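# Press the marked end of an ivory rocker switch

## Task

Push the marked end of the ivory rocker switch down so that it remains down with the switch resting flat, then have no part of the robot in contact with it; any drink can, parts box or small stack bin must still be upright at the end.

## Robot and tools

Robot: two arms on a table. left_arm carries a left hand and right_arm a right hand; the left hand is the mirror of the right. Each hand has three fingers (index, middle, ring) and a thumb, 16 hinges per hand, with rubber caps on the last 3 cm of each digit. Base of left_arm sits near scene (-0.003, +0.273, 0) m, right_arm near (-0.032, -0.268, 0) m, each turned slightly about z.

Frames. Scene frame: origin on the table surface halfway between the nominal bases, +z up, +x away from the robot over the table, left_arm on the +y side (image left/right does not follow arm names). Reported end_effector_position (metres) and end_effector_quat_wxyz of each hand point are in that arm's own base frame and may be a few cm off. Fixed cameras and the table use the scene frame. Motion offsets use the axes of the arm's current Hand target.

Hand point axes (right hand): +z points along straight fingers toward the tips; +x runs across the palm away from the thumb; +y points outward from the palm face, with the palm surface at y = -0.062 m. Straight fingertips end about 0.139 m beyond knuckles at z = -0.017 m. Bending fingers first moves tips toward +y. A rigid mast near the wrist (x +0.05 to +0.10, z -0.16 to -0.11, up to y = +0.06) can collide with things. On the left hand +x points toward the thumb, so mast x values flip sign.

execute_actions(actions, cameras). actions is a list of actions; each action is a list of 1 to 15 rows, one row per 1/30 s control step, and each action lasts 0.5 s (a short table repeats its final row). Every row is a single list of 48 numbers, all in [-1, 1], covering both arms even if only one moves, in this order: left arm dx, dy, dz, rx, ry, rz; left hand 16 hinge numbers; left current_limit; left speed; then the same 24 for the right arm and hand.
- dx..rz are an offset, not a pose: the target relative to the Hand target at the start of that action, in that target's own axes. Every row within an action is measured from that same starting target; the next action starts from the new target, so repeating an offset keeps moving. Scale: 1.0 = 0.6 m for dx, dy, dz and 180 degrees for rx, ry, rz, which form one rotation vector. All zeros re-requests the current target.
- The 16 hinge numbers are absolute goals, each mapped linearly between that hinge's two stops, in the order index_mcp, index_abd, index_pip, index_dip, middle_mcp, middle_abd, middle_pip, middle_dip, ring_mcp, ring_abd, ring_pip, ring_dip, thumb_cmc, thumb_axl, thumb_mcp, thumb_ipl. Straight values: finger _mcp -0.75, _abd 0.00, _pip -0.58, _dip -0.70; thumb_cmc -0.71, thumb_axl -0.68, thumb_mcp -0.23, thumb_ipl -0.17. Toward +1 the finger hinges curl toward the palm and _abd swings away from the thumb; thumb_cmc brings the thumb round in front of the palm. A 0 is a real goal; to keep a hand unchanged, resend its hand_goal, hand_current_limit and hand_speed.
- current_limit: -1 to +1 maps to 0 to 550 mA (floor 11 mA); very low values may leave fingers limp. speed: hinge goal rate is (speed+1)/2 of 8.5 rad/s. Defaults are +0.4 and -0.6; values persist once written.
- cameras: names to return images from; ["all"] for all, [] for none; omitted gives all only when actions is empty. Names: cam_high, cam_low (fixed, 896x504), cam_left_wrist, cam_right_wrist (fisheye, 672x504). An unknown name invalidates the call.

zoom_image(camera, region): a closer view of part of the newest image from one camera; region [x0, y0, x1, y1] in that image's pixels from the top-left, no more than 504 by 504.
read_manual(section): only licence texts; it moves nothing.
finished_scene(scene): irreversible end of the current scene with its number; calls after it in the same reply apply to the next scene.

Results. Each arm reports Hand target (the commanded pose after clipping, from which the next offset counts), end_effector_position and quaternion, joint positions, joint velocities (may read 'within noise' or be omitted), and joint torques (include gravity, noisy; numbers 3 and 4 wrap at ±28 N m). Per hand: hand_goal, hand_measured, hand_current_ma, hand_state per motor (moving, goal, blocked, overload), hand_current_limit, hand_speed. MOTOR HOT warns of heating; OVER-TEMPERATURE FAULT means an arm has dropped and is out for 30 to 60 s or more.

Motion behaviour. Commanded orientation is limited to 40 degrees from the measured one each step. The hand often stops short of the target, and the right elbow sags so the hand sits low; waiting does not fix it, so send the remaining gap as a further offset or aim higher. Tiny moves may not start. A rest offset of a few cm is not proof of contact. Near-singular wrist positions can make the arm swing widely. To stop pressing on something, command the target back beyond the current hand point. The simulation keeps running while you think, holding the last command.

Avoid: arms or hands colliding with each other, or one hand closing on the other's fingers; hard hits on the table or fixed objects; knocking over the can, parts box or stack bin; anything leaving the table. A hinge drawing 495 mA or more for 5 s in total shuts down for 10 s; long stretched poses or pushing toward unreachable targets heat arm motors. Any arm stop discards hand commands sent during it. For the switch, press gently on the marked end from above, confirm it stays down and flat, then lift clear.

Each tool is called after "Call:" by a JSON object that holds its "name" and its "arguments", one argument or row to a line.

## Session

Call:
{"name": "execute_actions", "arguments": {
  "actions": []
}}

Scene clock: 0.00 s.
left_arm: end_effector_position=(+0.4424, -0.0755, +0.2096) hand_goal=(-0.754, +0.000, -0.576, -0.696, -0.754, +0.000, -0.576, -0.696, -0.754, +0.000, -0.576, -0.696, -0.714, -0.678, -0.226, -0.168) hand_measured=(-0.754, +0.000, -0.576, -0.696, -0.754, +0.000, -0.576, -0.696, -0.754, +0.000, -0.576, -0.696, -0.714, -0.678, -0.226, -0.168) hand_current_ma=(+0, +0, +0, +0, +0, +0, +0, +0, +0, +0, +0, +0, +0, +0, +0, +0) hand_state=(goal, goal, goal, goal, goal, goal, goal, goal, goal, goal, goal, goal, goal, goal, goal, goal) hand_current_limit=0.40 hand_speed=-0.60 end_effector_quat_wxyz=(+0.165, +0.275, +0.944, -0.080) | right_arm: end_effector_position=(+0.6602, -0.2519, +0.2479) hand_goal=(-0.754, +0.000, -0.576, -0.696, -0.754, +0.000, -0.576, -0.696, -0.754, +0.000, -0.576, -0.696, -0.714, -0.678, -0.226, -0.168) hand_measured=(-0.754, +0.000, -0.576, -0.696, -0.754, +0.000, -0.576, -0.696, -0.754, +0.000, -0.576, -0.696, -0.714, -0.678, -0.226, -0.168) hand_current_ma=(+0, +0, +0, +0, +0, +0, +0, +0, +0, +0, +0, +0, +0, +0, +0, +0) hand_state=(goal, goal, goal, goal, goal, goal, goal, goal, goal, goal, goal, goal, goal, goal, goal, goal) hand_current_limit=0.40 hand_speed=-0.60 end_effector_quat_wxyz=(+0.328, +0.786, -0.113, +0.512)
Joint positions: left_arm=[-0.304 1.293 1.139 -1.078 0.15 -1.333] | right_arm=[-0.125 1.826 1.342 0.17 0.565 1.315]
Joint velocities: within noise
Joint torques (N m): no reading
Heat: left arm: hottest waist 34 °C; right arm: hottest shoulder 32 °C.
Hand target: left_arm +0.4506, -0.0781, +0.2234; +0.181, +0.276, +0.941, -0.080 | right_arm +0.6662, -0.2526, +0.2603; +0.328, +0.778, -0.116, +0.523

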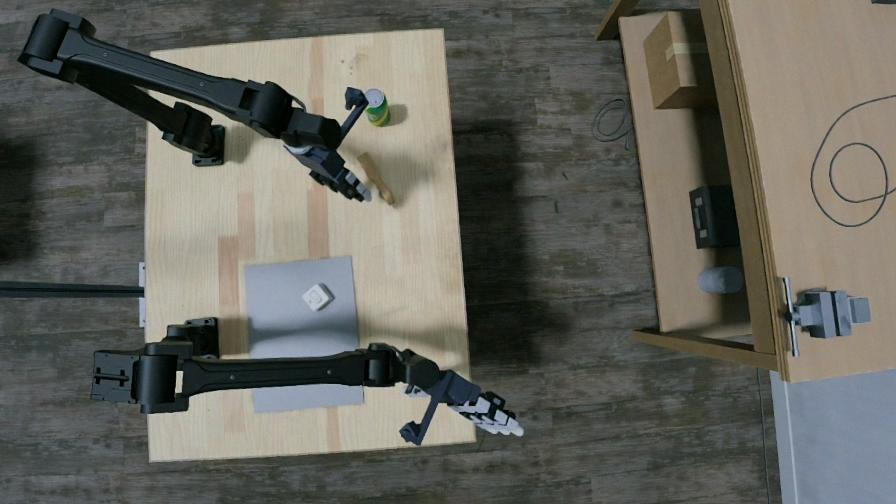

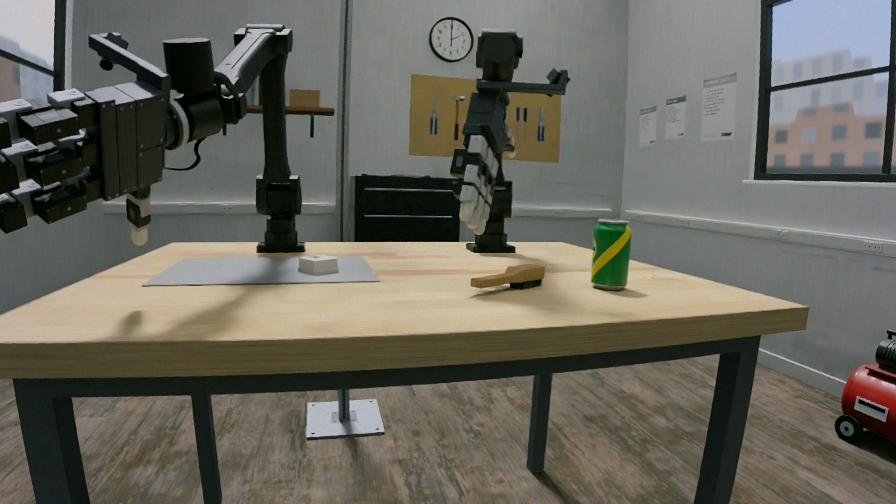

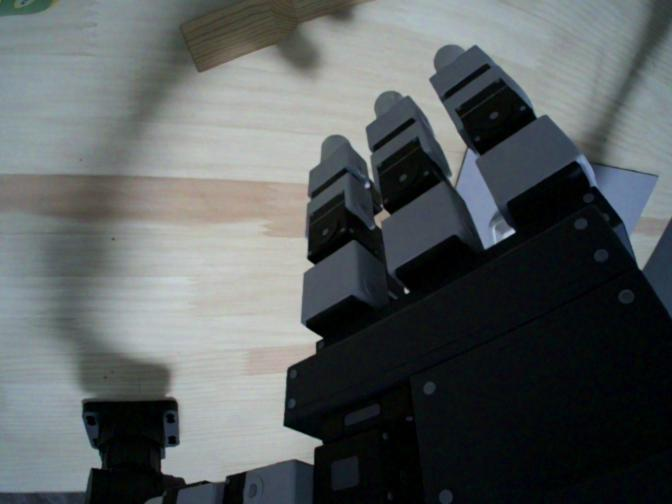

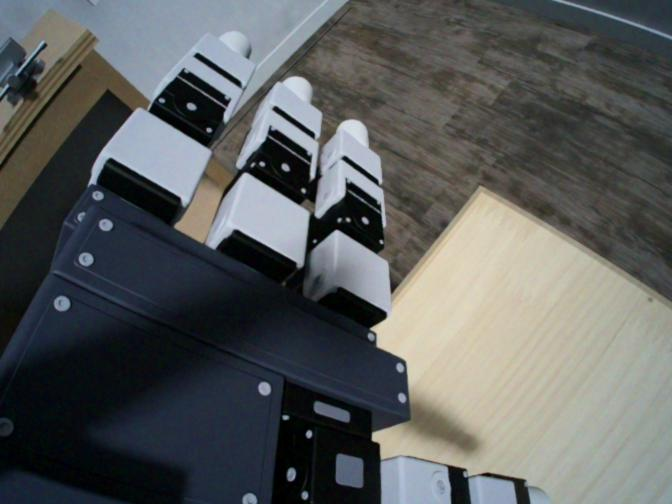

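Call:
{"name": "zoom_image", "arguments": {
  "camera": "cam_high",
  "region": [270, 260, 370, 340]
}}

Call:
{"name": "zoom_image", "arguments": {
  "camera": "cam_low",
  "region": [270, 230, 370, 300]
}}

Scaled by 5.040 from the camera's 896x504 image, which has a finer 1280x720 frame.

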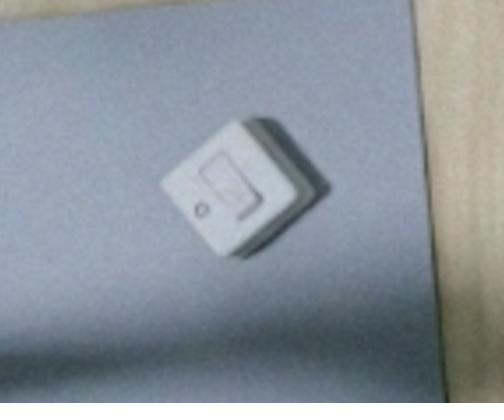

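Scaled by 5.040 from the camera's 896x504 image, which has a finer 1280x720 frame.

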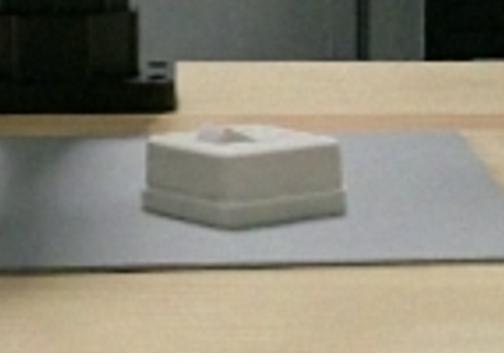

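Call:
{"name": "execute_actions", "arguments": {
  "actions": [
    [[-0.0285,-0.0785,-0.001,0.0042,0.0211,0.0342,0.3,0,0.7,0.17,0.3,0,0.7,0.17,-0.754,0,-0.576,-0.696,-0.714,-0.678,-0.226,-0.168,0.4,-0.6,-0.0282,0.079,0.026,-0.0207,-0.0094,0.0062,-0.754,0,-0.576,-0.696,-0.754,0,-0.576,-0.696,-0.754,0,-0.576,-0.696,-0.714,-0.678,-0.226,-0.168,0.4,-0.6]],
    [[-0.035,-0.075,-0.0035,0.0042,0.0211,0.0342,0.3,0,0.7,0.17,0.3,0,0.7,0.17,-0.754,0,-0.576,-0.696,-0.714,-0.678,-0.226,-0.168,0.4,-0.6,-0.0282,0.079,0.026,-0.0207,-0.0094,0.0062,-0.754,0,-0.576,-0.696,-0.754,0,-0.576,-0.696,-0.754,0,-0.576,-0.696,-0.714,-0.678,-0.226,-0.168,0.4,-0.6]],
    [[-0.0425,-0.071,-0.006,0.0042,0.0211,0.0342,0.3,0,0.7,0.17,0.3,0,0.7,0.17,-0.754,0,-0.576,-0.696,-0.714,-0.678,-0.226,-0.168,0.4,-0.6,-0.0282,0.079,0.026,-0.0207,-0.0094,0.0062,-0.754,0,-0.576,-0.696,-0.754,0,-0.576,-0.696,-0.754,0,-0.576,-0.696,-0.714,-0.678,-0.226,-0.168,0.4,-0.6]]
  ],
  "cameras": ["all"]
}}

Scene clock: 15.33 s.
left_arm: end_effector_position=(+0.3972, -0.2131, +0.2383) hand_goal=(+0.300, +0.000, +0.700, +0.170, +0.300, +0.000, +0.700, +0.170, -0.754, +0.000, -0.576, -0.696, -0.714, -0.678, -0.226, -0.168) hand_measured=(+0.280, +0.000, +0.696, +0.168, +0.280, +0.000, +0.696, +0.168, -0.752, +0.000, -0.576, -0.696, -0.714, -0.678, -0.222, -0.168) hand_current_ma=(-17, +0, -1, -1, -18, +0, -1, -1, +0, +0, +0, +0, +0, +0, +1, +0) hand_state=(goal, goal, goal, goal, goal, goal, goal, goal, goal, goal, goal, goal, goal, goal, goal, goal) hand_current_limit=0.40 hand_speed=-0.60 end_effector_quat_wxyz=(+0.079, +0.438, +0.894, -0.040) | right_arm: end_effector_position=(+0.5883, -0.3915, +0.2478) hand_goal=(-0.754, +0.000, -0.576, -0.696, -0.754, +0.000, -0.576, -0.696, -0.754, +0.000, -0.576, -0.696, -0.714, -0.678, -0.226, -0.168) hand_measured=(-0.758, -0.002, -0.576, -0.696, -0.758, +0.000, -0.576, -0.696, -0.758, +0.000, -0.576, -0.696, -0.716, -0.678, -0.226, -0.168) hand_current_ma=(+0, +0, +0, +0, +0, +0, +0, +0, +0, +0, +0, +0, +0, +0, +0, +0) hand_state=(goal, goal, goal, goal, goal, goal, goal, goal, goal, goal, goal, goal, goal, goal, goal, goal) hand_current_limit=0.40 hand_speed=-0.60 end_effector_quat_wxyz=(+0.383, +0.769, -0.199, +0.472)
Joint positions: left_arm=[-0.67 1.394 1.318 -1.324 0.045 -1.333] | right_arm=[-0.348 1.826 1.342 0.17 0.564 1.315]
Joint torques (N m): left_arm=[1.08 -8.35 11.58 0.17 -0.52 -0.1] | right_arm=[1.49 -19.66 9.89 2.13 0.2 0.03]
Heat: left arm: hottest waist 34 °C; right arm: hottest shoulder 34 °C.
Hand target: left_arm +0.4107, -0.2191, +0.2534; +0.092, +0.433, +0.896, -0.041 | right_arm +0.5941, -0.3930, +0.2589; +0.381, +0.761, -0.204, +0.484
Off the commanded pose: left_arm 0.021 m, 2 deg | right_arm 0.013 m, 2 deg.
camera_calibration:
cam_left_wrist: T_world_to_cam=[[-0.0809629, -0.987437, 0.135692, -0.241205], [-0.785585, 0.147006, 0.601037, 0.156097], [-0.613434, -0.0579358, -0.787618, 0.549864], [0, 0, 0, 1]] pos_world=[0.440404, -0.229265, 0.371993]
cam_right_wrist: T_world_to_cam=[[-0.772456, -0.483068, -0.41226, 0.405352], [-0.307405, 0.852453, -0.422878, 0.577195], [0.555711, -0.199924, -0.80698, -0.0826151], [0, 0, 0, 1]] pos_world=[0.536459, -0.312736, 0.344524]

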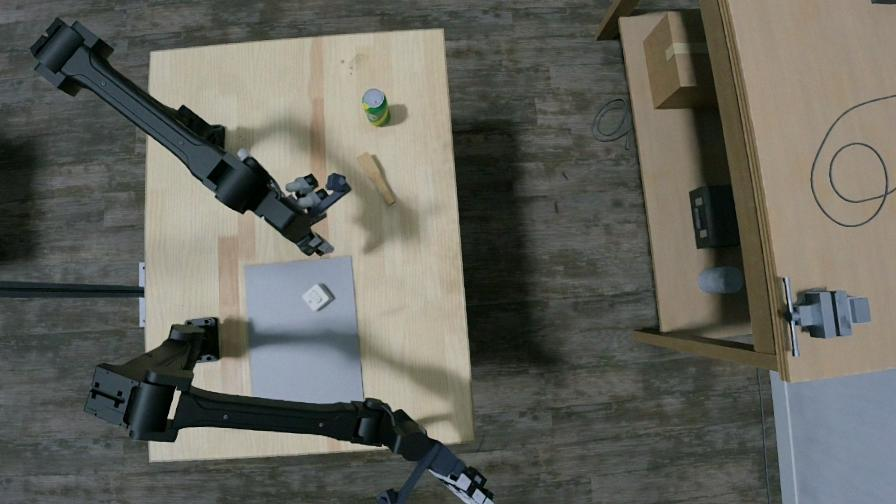

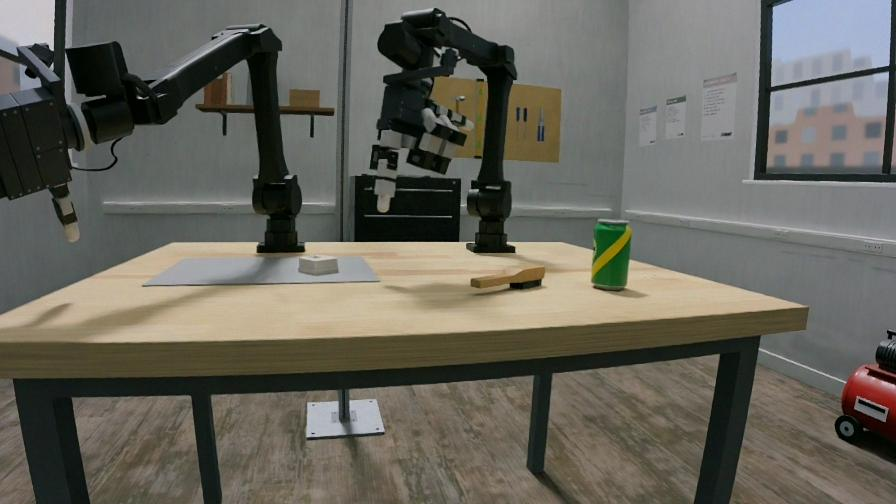

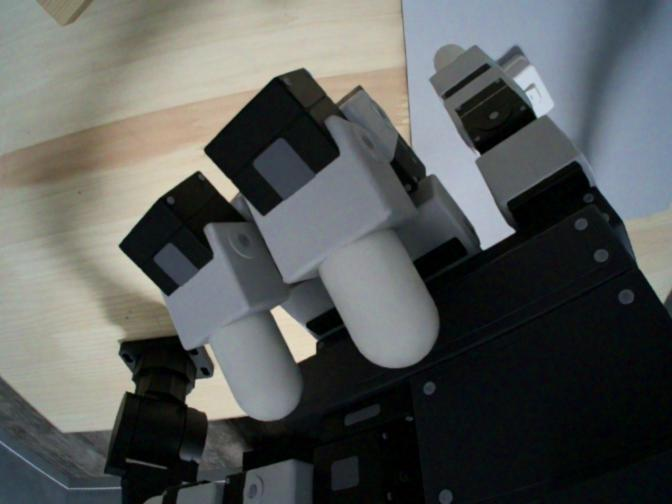

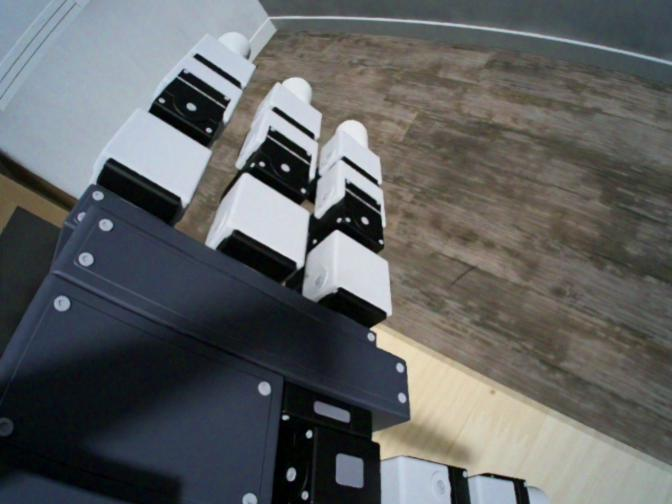

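Call:
{"name": "zoom_image", "arguments": {
  "camera": "cam_left_wrist",
  "region": [480, 30, 600, 130]
}}

Scaled by 4.200 from the camera's 672x504 image, which has a finer 960x720 frame.

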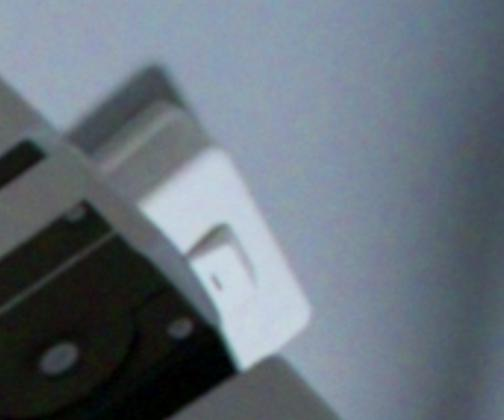

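Call:
{"name": "execute_actions", "arguments": {
  "actions": [
    [[-0.049,-0.065,-0.0085,0.0042,0.0211,0.0342,0.3,0,0.7,0.17,0.3,0,0.7,0.17,-0.754,0,-0.576,-0.696,-0.714,-0.678,-0.226,-0.168,0.4,-0.6,-0.0282,0.079,0.026,-0.0207,-0.0094,0.0062,-0.754,0,-0.576,-0.696,-0.754,0,-0.576,-0.696,-0.754,0,-0.576,-0.696,-0.714,-0.678,-0.226,-0.168,0.4,-0.6]],
    [[-0.056,-0.06,-0.011,0.0042,0.0211,0.0342,0.3,0,0.7,0.17,0.3,0,0.7,0.17,-0.754,0,-0.576,-0.696,-0.714,-0.678,-0.226,-0.168,0.4,-0.6,-0.0282,0.079,0.026,-0.0207,-0.0094,0.0062,-0.754,0,-0.576,-0.696,-0.754,0,-0.576,-0.696,-0.754,0,-0.576,-0.696,-0.714,-0.678,-0.226,-0.168,0.4,-0.6]]
  ],
  "cameras": ["cam_high","cam_left_wrist"]
}}

Call:
{"name": "zoom_image", "arguments": {
  "camera": "cam_left_wrist",
  "region": [400, 30, 560, 150]
}}

Scene clock: 19.17 s.
left_arm: end_effector_position=(+0.3723, -0.3037, +0.2621) hand_goal=(+0.300, +0.000, +0.700, +0.170, +0.300, +0.000, +0.700, +0.170, -0.754, +0.000, -0.576, -0.696, -0.714, -0.678, -0.226, -0.168) hand_measured=(+0.282, +0.000, +0.696, +0.168, +0.280, +0.000, +0.696, +0.168, -0.752, +0.000, -0.576, -0.696, -0.714, -0.678, -0.222, -0.168) hand_current_ma=(-17, +0, -1, -1, -17, +0, -1, -1, +0, +0, +0, +0, +0, +0, +1, +0) hand_state=(goal, goal, goal, goal, goal, goal, goal, goal, goal, goal, goal, goal, goal, goal, goal, goal) hand_current_limit=0.40 hand_speed=-0.60 end_effector_quat_wxyz=(+0.019, +0.529, +0.849, -0.011) | right_arm: end_effector_position=(+0.5242, -0.4742, +0.2478) hand_goal=(-0.754, +0.000, -0.576, -0.696, -0.754, +0.000, -0.576, -0.696, -0.754, +0.000, -0.576, -0.696, -0.714, -0.678, -0.226, -0.168) hand_measured=(-0.758, -0.002, -0.576, -0.696, -0.758, +0.000, -0.576, -0.696, -0.758, +0.000, -0.576, -0.696, -0.716, -0.678, -0.226, -0.168) hand_current_ma=(+0, +0, +0, +0, +0, +0, +0, +0, +0, +0, +0, +0, +0, +0, +0, +0) hand_state=(goal, goal, goal, goal, goal, goal, goal, goal, goal, goal, goal, goal, goal, goal, goal, goal) hand_current_limit=0.40 hand_speed=-0.60 end_effector_quat_wxyz=(+0.416, +0.752, -0.255, +0.443)
Joint positions: left_arm=[-0.863 1.548 1.548 -1.528 0.011 -1.32] | right_arm=[-0.496 1.826 1.342 0.17 0.563 1.315]
Joint torques (N m): left_arm=[1.08 -10.46 11.52 -0.08 -0.52 0.01] | right_arm=[1.44 -19.6 9.88 2.03 0.2 0.07]
Heat: left arm: hottest waist 34 °C; right arm: hottest shoulder 34 °C.
Hand target: left_arm +0.3842, -0.3119, +0.2747; +0.031, +0.529, +0.848, -0.014 | right_arm +0.5296, -0.4763, +0.2574; +0.414, +0.745, -0.261, +0.454
Off the commanded pose: left_arm 0.019 m, 1 deg | right_arm 0.011 m, 2 deg.
camera_calibration:
cam_left_wrist: T_world_to_cam=[[-0.273255, -0.961287, 0.0354897, -0.230041], [-0.703994, 0.224987, 0.673627, 0.109919], [-0.655533, 0.159087, -0.738219, 0.616634], [0, 0, 0, 1]] pos_world=[0.418747, -0.343965, 0.389331]
Images, in order (width x height): cam_high 896x504, cam_left_wrist 672x504.

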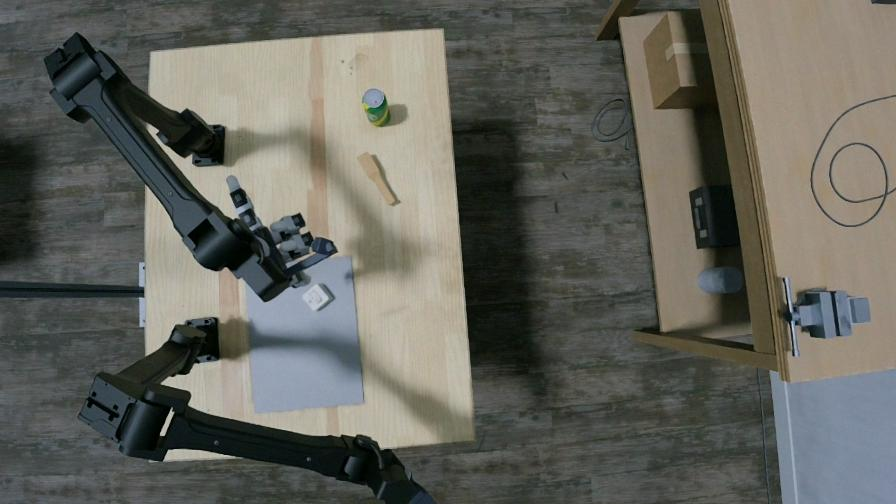

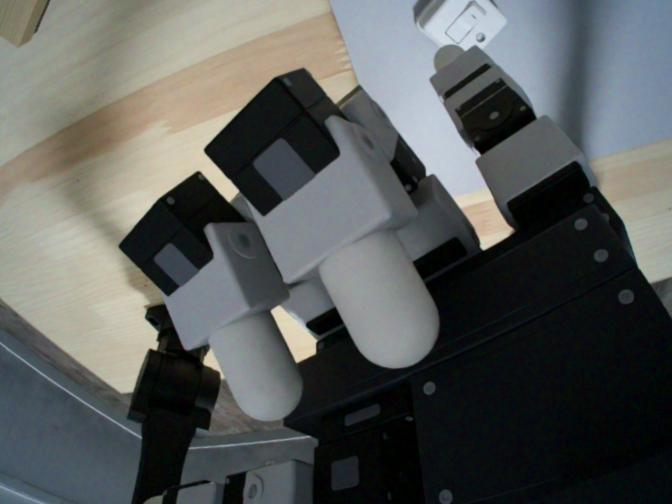

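Scaled by 3.150 from the camera's 672x504 image, which has a finer 960x720 frame.

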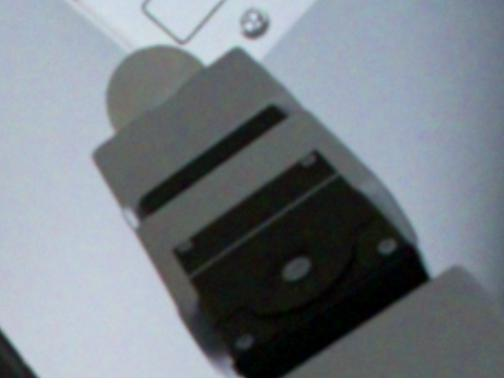

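Call:
{"name": "zoom_image", "arguments": {
  "camera": "cam_left_wrist",
  "region": [400, 0, 520, 80]
}}

Scaled by 4.200 from the camera's 672x504 image, which has a finer 960x720 frame.

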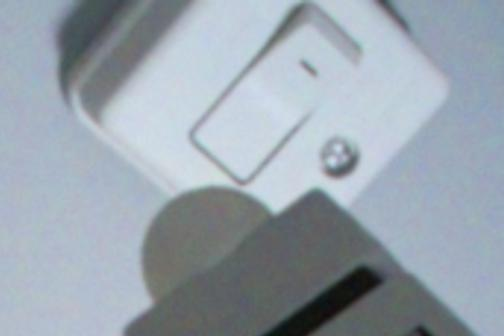

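Call:
{"name": "execute_actions", "arguments": {
  "actions": [
    [[-0.038,-0.023,0.063,0,0,0,0.3,0,0.7,0.17,0.3,0,0.7,0.17,-0.754,0,-0.576,-0.696,-0.714,-0.678,-0.226,-0.168,0.4,-0.6,0,0,0,0,0,0,-0.754,0,-0.576,-0.696,-0.754,0,-0.576,-0.696,-0.754,0,-0.576,-0.696,-0.714,-0.678,-0.226,-0.168,0.4,-0.6]],
    [[-0.038,-0.023,0.062,0,0,0,0.3,0,0.7,0.17,0.3,0,0.7,0.17,-0.754,0,-0.576,-0.696,-0.714,-0.678,-0.226,-0.168,0.4,-0.6,0,0,0,0,0,0,-0.754,0,-0.576,-0.696,-0.754,0,-0.576,-0.696,-0.754,0,-0.576,-0.696,-0.714,-0.678,-0.226,-0.168,0.4,-0.6]]
  ],
  "cameras": ["cam_high","cam_low","cam_left_wrist"]
}}

Call:
{"name": "zoom_image", "arguments": {
  "camera": "cam_left_wrist",
  "region": [400, 0, 560, 120]
}}

Call:
{"name": "zoom_image", "arguments": {
  "camera": "cam_low",
  "region": [270, 200, 390, 300]
}}

Scene clock: 27.00 s.
left_arm: end_effector_position=(+0.3774, -0.3624, +0.1997) hand_goal=(+0.300, +0.000, +0.700, +0.170, +0.300, +0.000, +0.700, +0.170, -0.754, +0.000, -0.576, -0.696, -0.714, -0.678, -0.226, -0.168) hand_measured=(+0.282, +0.000, +0.696, +0.168, +0.280, +0.000, +0.696, +0.168, -0.752, +0.000, -0.576, -0.696, -0.714, -0.678, -0.222, -0.168) hand_current_ma=(-17, +0, -1, -1, -17, +0, -1, -1, +0, +0, +0, +0, +0, +0, +1, +0) hand_state=(goal, goal, goal, goal, goal, goal, goal, goal, goal, goal, goal, goal, goal, goal, goal, goal) hand_current_limit=0.40 hand_speed=-0.60 end_effector_quat_wxyz=(+0.021, +0.533, +0.846, -0.012) | right_arm: end_effector_position=(+0.5242, -0.4742, +0.2478) hand_goal=(-0.754, +0.000, -0.576, -0.696, -0.754, +0.000, -0.576, -0.696, -0.754, +0.000, -0.576, -0.696, -0.714, -0.678, -0.226, -0.168) hand_measured=(-0.758, -0.002, -0.576, -0.696, -0.758, +0.000, -0.576, -0.696, -0.758, +0.000, -0.576, -0.696, -0.716, -0.678, -0.226, -0.168) hand_current_ma=(+0, +0, +0, +0, +0, +0, +0, +0, +0, +0, +0, +0, +0, +0, +0, +0) hand_state=(goal, goal, goal, goal, goal, goal, goal, goal, goal, goal, goal, goal, goal, goal, goal, goal) hand_current_limit=0.40 hand_speed=-0.60 end_effector_quat_wxyz=(+0.416, +0.752, -0.255, +0.443)
Joint positions: left_arm=[-0.93 1.683 1.548 -1.388 0.008 -1.377] | right_arm=[-0.496 1.826 1.342 0.17 0.563 1.315]
Joint torques (N m): left_arm=[0.15 -12.86 9.13 0.49 -0.56 -0.16] | right_arm=[1.49 -19.6 9.88 2.04 0.2 0.07]
Heat: left arm: hottest elbow 35 °C; right arm: hottest shoulder 35 °C.
Hand target: left_arm +0.3821, -0.3692, +0.2026; +0.031, +0.529, +0.848, -0.014 | right_arm +0.5296, -0.4763, +0.2574; +0.414, +0.745, -0.261, +0.454
Off the commanded pose: left_arm 0.009 m, 1 deg | right_arm 0.011 m, 2 deg.
camera_calibration:
cam_left_wrist: T_world_to_cam=[[-0.282458, -0.958511, 0.0383857, -0.279047], [-0.704399, 0.234406, 0.669982, 0.173006], [-0.651184, 0.162203, -0.741384, 0.583402], [0, 0, 0, 1]] pos_world=[0.422948, -0.402652, 0.327326]
Images, in order (width x height): cam_high 896x504, cam_low 896x504, cam_left_wrist 672x504.

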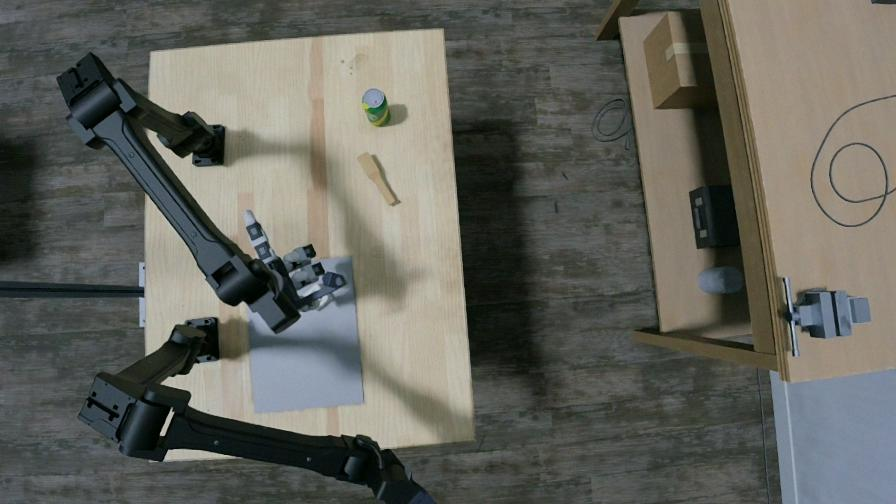

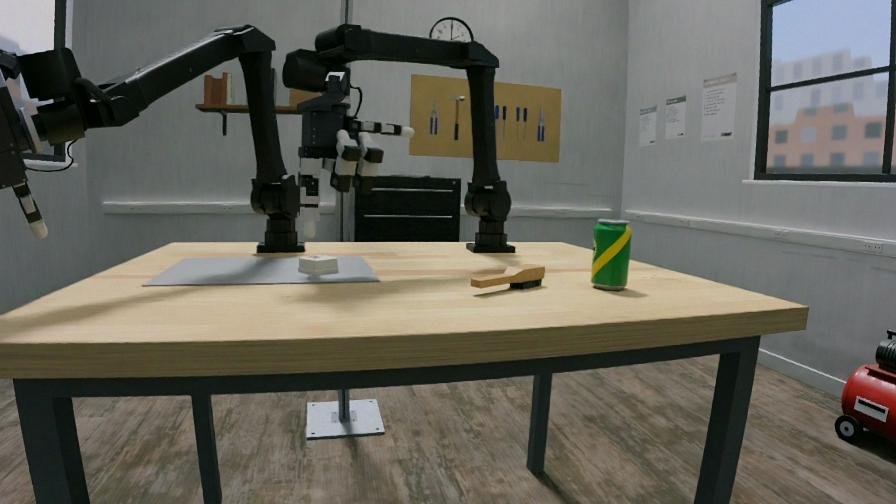

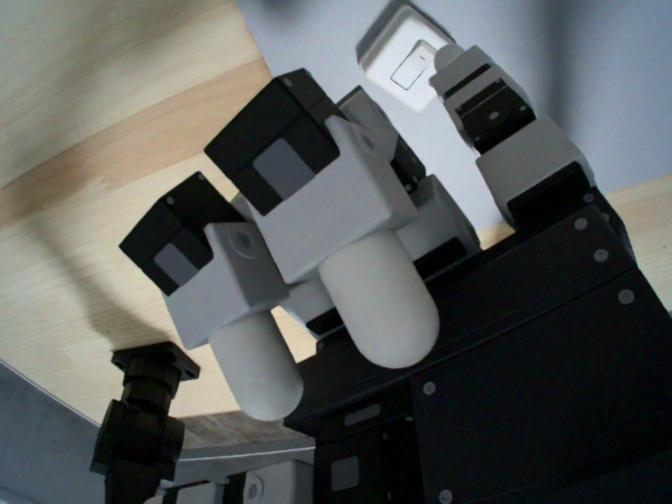

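Scaled by 3.150 from the camera's 672x504 image, which has a finer 960x720 frame.

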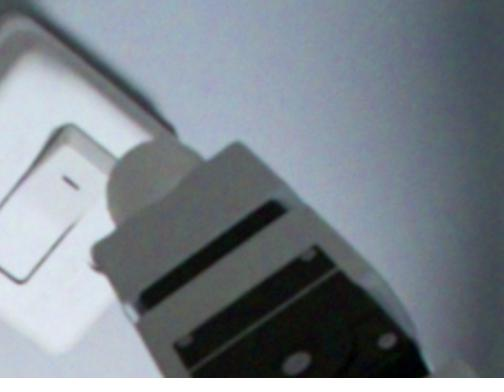

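Scaled by 4.200 from the camera's 896x504 image, which has a finer 1280x720 frame.

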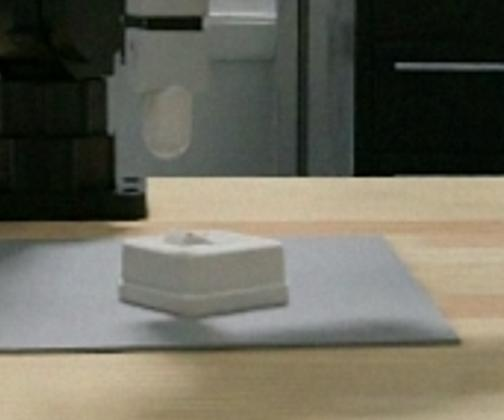

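Call:
{"name": "execute_actions", "arguments": {
  "actions": [
    [[0.013,-0.003,0.036,0,0,0,0.3,0,0.7,0.17,0.3,0,0.7,0.17,-0.754,0,-0.576,-0.696,-0.714,-0.678,-0.226,-0.168,0.4,-0.6,0,0,0,0,0,0,-0.754,0,-0.576,-0.696,-0.754,0,-0.576,-0.696,-0.754,0,-0.576,-0.696,-0.714,-0.678,-0.226,-0.168,0.4,-0.6]]
  ],
  "cameras": ["cam_high","cam_low","cam_left_wrist"]
}}

Call:
{"name": "zoom_image", "arguments": {
  "camera": "cam_left_wrist",
  "region": [380, 0, 540, 120]
}}

Call:
{"name": "zoom_image", "arguments": {
  "camera": "cam_low",
  "region": [270, 200, 390, 300]
}}

Scene clock: 32.80 s.
left_arm: end_effector_position=(+0.3766, -0.3614, +0.1803) hand_goal=(+0.300, +0.000, +0.700, +0.170, +0.300, +0.000, +0.700, +0.170, -0.754, +0.000, -0.576, -0.696, -0.714, -0.678, -0.226, -0.168) hand_measured=(+0.282, +0.000, +0.696, +0.168, +0.280, +0.000, +0.696, +0.168, -0.752, +0.000, -0.576, -0.696, -0.714, -0.678, -0.222, -0.168) hand_current_ma=(-17, +0, -1, -1, -17, +0, -1, -1, +0, +0, +0, +0, +0, +0, +1, +0) hand_state=(goal, goal, goal, goal, goal, goal, goal, goal, goal, goal, goal, goal, goal, goal, goal, goal) hand_current_limit=0.40 hand_speed=-0.60 end_effector_quat_wxyz=(+0.025, +0.532, +0.846, -0.014) | right_arm: end_effector_position=(+0.5242, -0.4742, +0.2478) hand_goal=(-0.754, +0.000, -0.576, -0.696, -0.754, +0.000, -0.576, -0.696, -0.754, +0.000, -0.576, -0.696, -0.714, -0.678, -0.226, -0.168) hand_measured=(-0.758, -0.002, -0.576, -0.696, -0.758, +0.000, -0.576, -0.696, -0.758, +0.000, -0.576, -0.696, -0.716, -0.678, -0.226, -0.168) hand_current_ma=(+0, +0, +0, +0, +0, +0, +0, +0, +0, +0, +0, +0, +0, +0, +0, +0) hand_state=(goal, goal, goal, goal, goal, goal, goal, goal, goal, goal, goal, goal, goal, goal, goal, goal) hand_current_limit=0.40 hand_speed=-0.60 end_effector_quat_wxyz=(+0.416, +0.752, -0.255, +0.443)
Joint positions: left_arm=[-0.93 1.683 1.496 -1.328 0.008 -1.379] | right_arm=[-0.496 1.826 1.342 0.17 0.563 1.315]
Joint torques (N m): left_arm=[0.26 -13.45 7.9 0.54 -0.58 -0.15] | right_arm=[1.49 -19.66 9.87 2.04 0.2 0.07]
Heat: left arm: hottest elbow 36 °C; right arm: hottest shoulder 35 °C.
Hand target: left_arm +0.3779, -0.3642, +0.1805; +0.031, +0.529, +0.848, -0.014 | right_arm +0.5296, -0.4763, +0.2574; +0.414, +0.745, -0.261, +0.454
Off the commanded pose: left_arm 0.003 m, 1 deg | right_arm 0.011 m, 2 deg.
camera_calibration:
cam_left_wrist: T_world_to_cam=[[-0.280842, -0.958767, 0.0435137, -0.279227], [-0.708121, 0.2376, 0.664915, 0.188717], [-0.647837, 0.155923, -0.745651, 0.565611], [0, 0, 0, 1]] pos_world=[0.42164, -0.400744, 0.308417]
Images, in order (width x height): cam_high 896x504, cam_low 896x504, cam_left_wrist 672x504.

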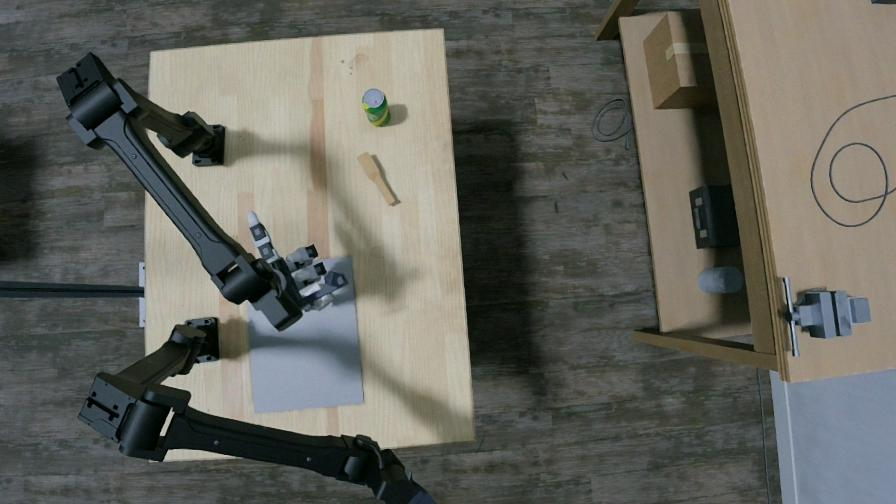

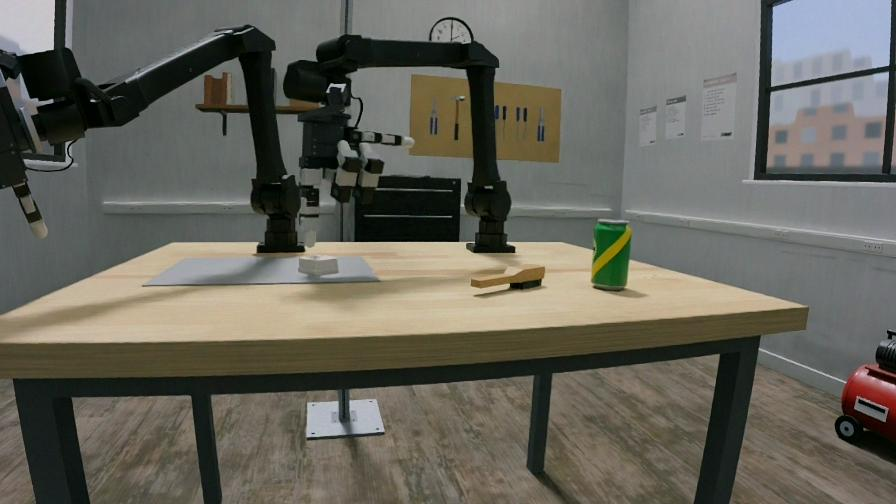

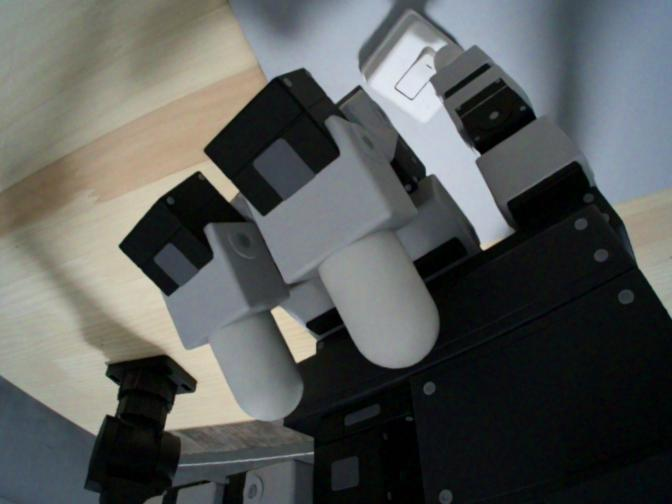

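Scaled by 3.150 from the camera's 672x504 image, which has a finer 960x720 frame.

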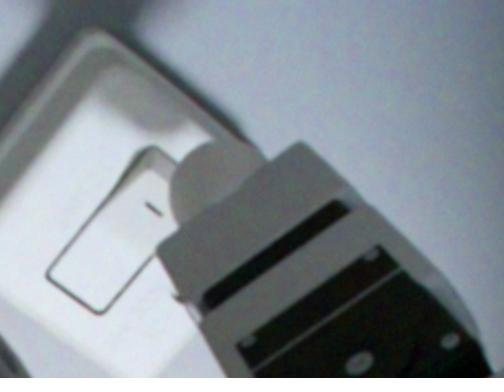

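Scaled by 4.200 from the camera's 896x504 image, which has a finer 1280x720 frame.

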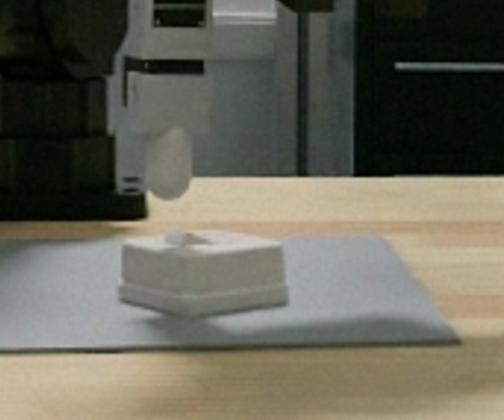

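Call:
{"name": "execute_actions", "arguments": {
  "actions": [
    [[0.0162,-0.0017,0.009,0,0,0,0.3,0,0.7,0.17,0.3,0,0.7,0.17,-0.754,0,-0.576,-0.696,-0.714,-0.678,-0.226,-0.168,0.4,-0.6,0,0,0,0,0,0,-0.754,0,-0.576,-0.696,-0.754,0,-0.576,-0.696,-0.754,0,-0.576,-0.696,-0.714,-0.678,-0.226,-0.168,0.4,-0.6]]
  ],
  "cameras": ["cam_low","cam_left_wrist"]
}}

Call:
{"name": "zoom_image", "arguments": {
  "camera": "cam_left_wrist",
  "region": [380, 0, 540, 120]
}}

Call:
{"name": "zoom_image", "arguments": {
  "camera": "cam_low",
  "region": [270, 200, 390, 300]
}}

Scene clock: 37.17 s.
left_arm: end_effector_position=(+0.3723, -0.3555, +0.1665) hand_goal=(+0.300, +0.000, +0.700, +0.170, +0.300, +0.000, +0.700, +0.170, -0.754, +0.000, -0.576, -0.696, -0.714, -0.678, -0.226, -0.168) hand_measured=(+0.282, +0.000, +0.696, +0.168, +0.280, +0.000, +0.696, +0.168, -0.752, -0.002, -0.576, -0.696, -0.714, -0.678, -0.222, -0.168) hand_current_ma=(-17, +0, -1, -1, -17, +0, -1, -1, +0, +0, +0, +0, +0, +0, +1, +0) hand_state=(goal, goal, goal, goal, goal, goal, goal, goal, goal, goal, goal, goal, goal, goal, goal, goal) hand_current_limit=0.40 hand_speed=-0.60 end_effector_quat_wxyz=(+0.018, +0.532, +0.847, -0.011) | right_arm: end_effector_position=(+0.5242, -0.4742, +0.2478) hand_goal=(-0.754, +0.000, -0.576, -0.696, -0.754, +0.000, -0.576, -0.696, -0.754, +0.000, -0.576, -0.696, -0.714, -0.678, -0.226, -0.168) hand_measured=(-0.758, -0.002, -0.576, -0.696, -0.758, +0.000, -0.576, -0.696, -0.758, +0.000, -0.576, -0.696, -0.716, -0.678, -0.226, -0.168) hand_current_ma=(+0, +0, +0, +0, +0, +0, +0, +0, +0, +0, +0, +0, +0, +0, +0, +0) hand_state=(goal, goal, goal, goal, goal, goal, goal, goal, goal, goal, goal, goal, goal, goal, goal, goal) hand_current_limit=0.40 hand_speed=-0.60 end_effector_quat_wxyz=(+0.416, +0.752, -0.255, +0.443)
Joint positions: left_arm=[-0.93 1.681 1.458 -1.307 0.007 -1.379] | right_arm=[-0.496 1.826 1.342 0.17 0.563 1.315]
Joint torques (N m): left_arm=[0.15 -15.5 7.45 0.53 -0.57 -0.14] | right_arm=[1.44 -19.6 9.88 2.03 0.2 0.07]
Heat: left arm: hottest elbow 35 °C; right arm: hottest shoulder 35 °C.
Hand target: left_arm +0.3730, -0.3562, +0.1744; +0.031, +0.529, +0.848, -0.014 | right_arm +0.5296, -0.4763, +0.2574; +0.414, +0.745, -0.261, +0.454
Off the commanded pose: left_arm 0.008 m, 2 deg | right_arm 0.011 m, 2 deg.
camera_calibration:
cam_left_wrist: T_world_to_cam=[[-0.28049, -0.959268, 0.0336132, -0.272787], [-0.701905, 0.228872, 0.674498, 0.186401], [-0.654717, 0.165597, -0.737511, 0.556318], [0, 0, 0, 1]] pos_world=[0.418553, -0.396463, 0.293733]
Images, in order (width x height): cam_low 896x504, cam_left_wrist 672x504.

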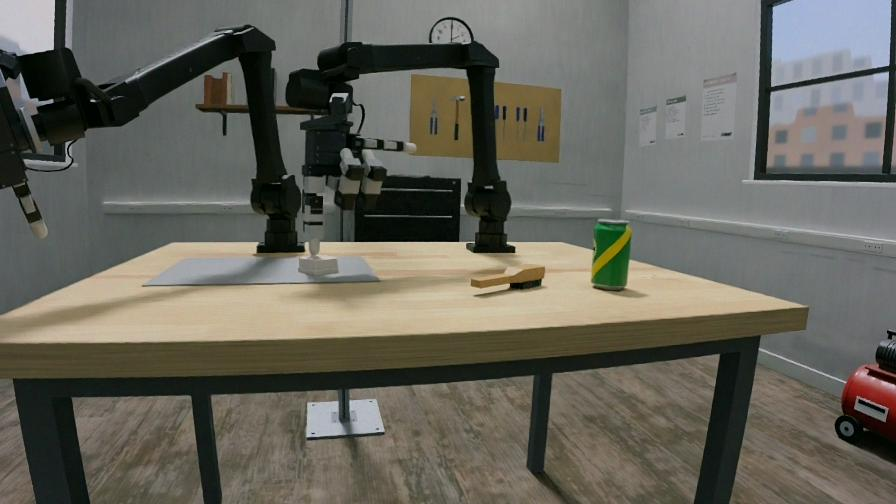

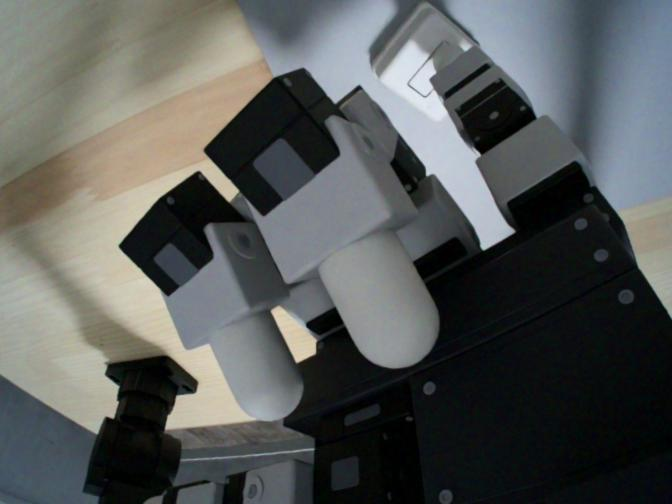

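Scaled by 3.150 from the camera's 672x504 image, which has a finer 960x720 frame.

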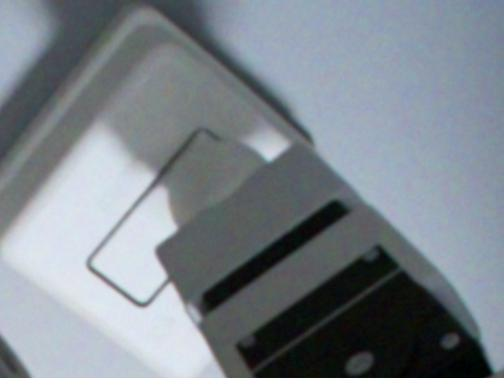

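Scaled by 4.200 from the camera's 896x504 image, which has a finer 1280x720 frame.

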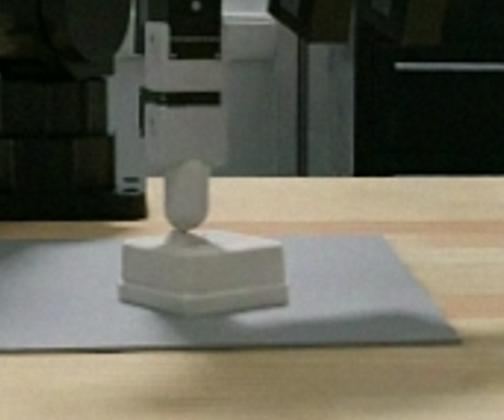

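Call:
{"name": "execute_actions", "arguments": {
  "actions": [
    [[0,0,0.013,0,0,0,0.3,0,0.7,0.17,0.3,0,0.7,0.17,-0.754,0,-0.576,-0.696,-0.714,-0.678,-0.226,-0.168,0.7,-0.6,0,0,0,0,0,0,-0.754,0,-0.576,-0.696,-0.754,0,-0.576,-0.696,-0.754,0,-0.576,-0.696,-0.714,-0.678,-0.226,-0.168,0.4,-0.6]],
    [[0,0,0.013,0,0,0,0.3,0,0.7,0.17,0.3,0,0.7,0.17,-0.754,0,-0.576,-0.696,-0.714,-0.678,-0.226,-0.168,0.7,-0.6,0,0,0,0,0,0,-0.754,0,-0.576,-0.696,-0.754,0,-0.576,-0.696,-0.754,0,-0.576,-0.696,-0.714,-0.678,-0.226,-0.168,0.4,-0.6]]
  ],
  "cameras": ["cam_low","cam_left_wrist"]
}}

Call:
{"name": "zoom_image", "arguments": {
  "camera": "cam_left_wrist",
  "region": [380, 0, 540, 120]
}}

Call:
{"name": "zoom_image", "arguments": {
  "camera": "cam_low",
  "region": [270, 200, 390, 300]
}}

Scene clock: 40.10 s.
left_arm: end_effector_position=(+0.3733, -0.3568, +0.1595) hand_goal=(+0.300, +0.000, +0.700, +0.170, +0.300, +0.000, +0.700, +0.170, -0.754, +0.000, -0.576, -0.696, -0.714, -0.678, -0.226, -0.168) hand_measured=(+0.282, +0.000, +0.696, +0.168, +0.282, +0.000, +0.696, +0.168, -0.754, -0.008, -0.576, -0.696, -0.714, -0.678, -0.222, -0.168) hand_current_ma=(-16, +0, -1, -1, -17, +0, -1, -1, +0, -2, +0, +0, +0, +0, +2, +0) hand_state=(goal, goal, goal, goal, goal, goal, goal, goal, goal, goal, goal, goal, goal, goal, goal, goal) hand_current_limit=0.70 hand_speed=-0.60 end_effector_quat_wxyz=(+0.027, +0.532, +0.846, -0.014) | right_arm: end_effector_position=(+0.5242, -0.4742, +0.2478) hand_goal=(-0.754, +0.000, -0.576, -0.696, -0.754, +0.000, -0.576, -0.696, -0.754, +0.000, -0.576, -0.696, -0.714, -0.678, -0.226, -0.168) hand_measured=(-0.758, -0.002, -0.576, -0.696, -0.758, +0.000, -0.576, -0.696, -0.758, +0.000, -0.576, -0.696, -0.716, -0.678, -0.226, -0.168) hand_current_ma=(+0, +0, +0, +0, +0, +0, +0, +0, +0, +0, +0, +0, +0, +0, +0, +0) hand_state=(goal, goal, goal, goal, goal, goal, goal, goal, goal, goal, goal, goal, goal, goal, goal, goal) hand_current_limit=0.40 hand_speed=-0.60 end_effector_quat_wxyz=(+0.416, +0.752, -0.255, +0.443)
Joint positions: left_arm=[-0.93 1.678 1.434 -1.267 0.007 -1.379] | right_arm=[-0.496 1.826 1.342 0.17 0.563 1.315]
Joint torques (N m): left_arm=[0.32 -14.04 7.25 0.65 -0.56 -0.14] | right_arm=[1.49 -19.66 9.87 2.04 0.2 0.07]
Heat: left arm: hottest elbow 35 °C; right arm: hottest elbow 36 °C.
Hand target: left_arm +0.3735, -0.3571, +0.1589; +0.031, +0.529, +0.848, -0.014 | right_arm +0.5296, -0.4763, +0.2574; +0.414, +0.745, -0.261, +0.454
Off the commanded pose: left_arm 0.001 m, 1 deg | right_arm 0.011 m, 2 deg.
camera_calibration:
cam_left_wrist: T_world_to_cam=[[-0.280873, -0.958688, 0.0450272, -0.275032], [-0.709597, 0.239026, 0.662827, 0.200483], [-0.646207, 0.154219, -0.747418, 0.546302], [0, 0, 0, 1]] pos_world=[0.418037, -0.395841, 0.287814]
Images, in order (width x height): cam_low 896x504, cam_left_wrist 672x504.

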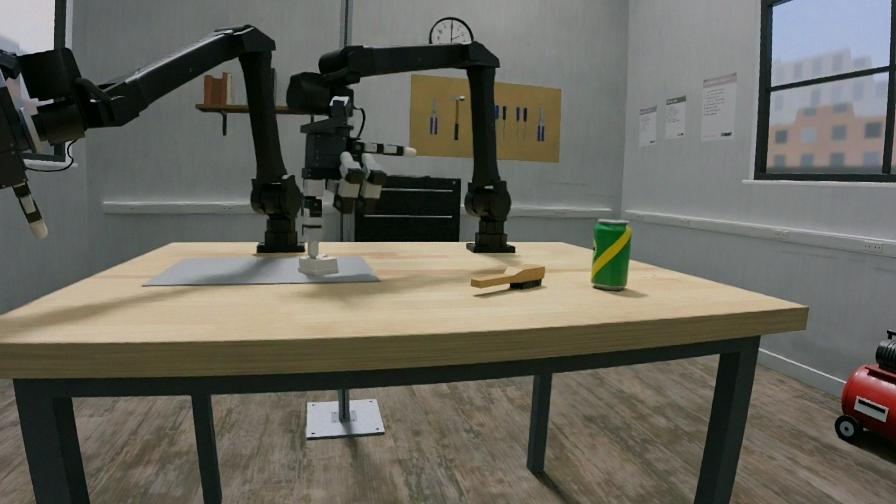

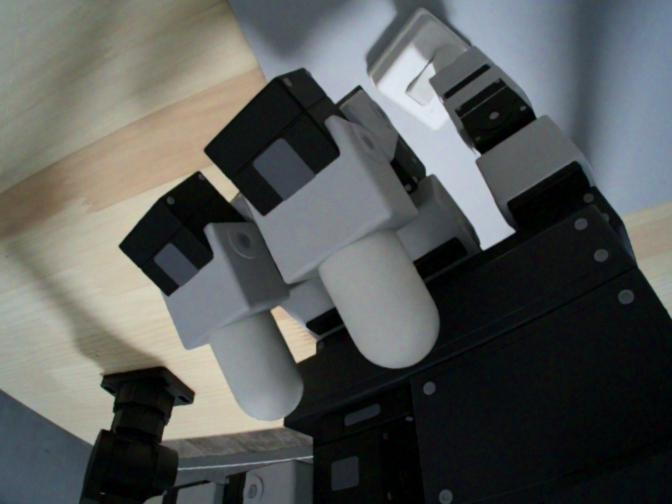

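Scaled by 3.150 from the camera's 672x504 image, which has a finer 960x720 frame.

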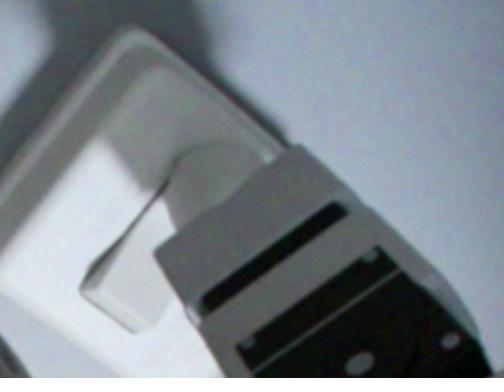

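Scaled by 4.200 from the camera's 896x504 image, which has a finer 1280x720 frame.

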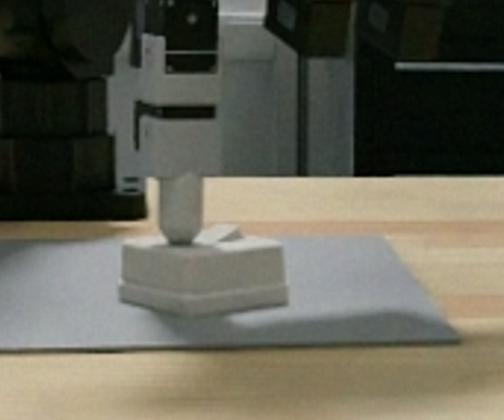

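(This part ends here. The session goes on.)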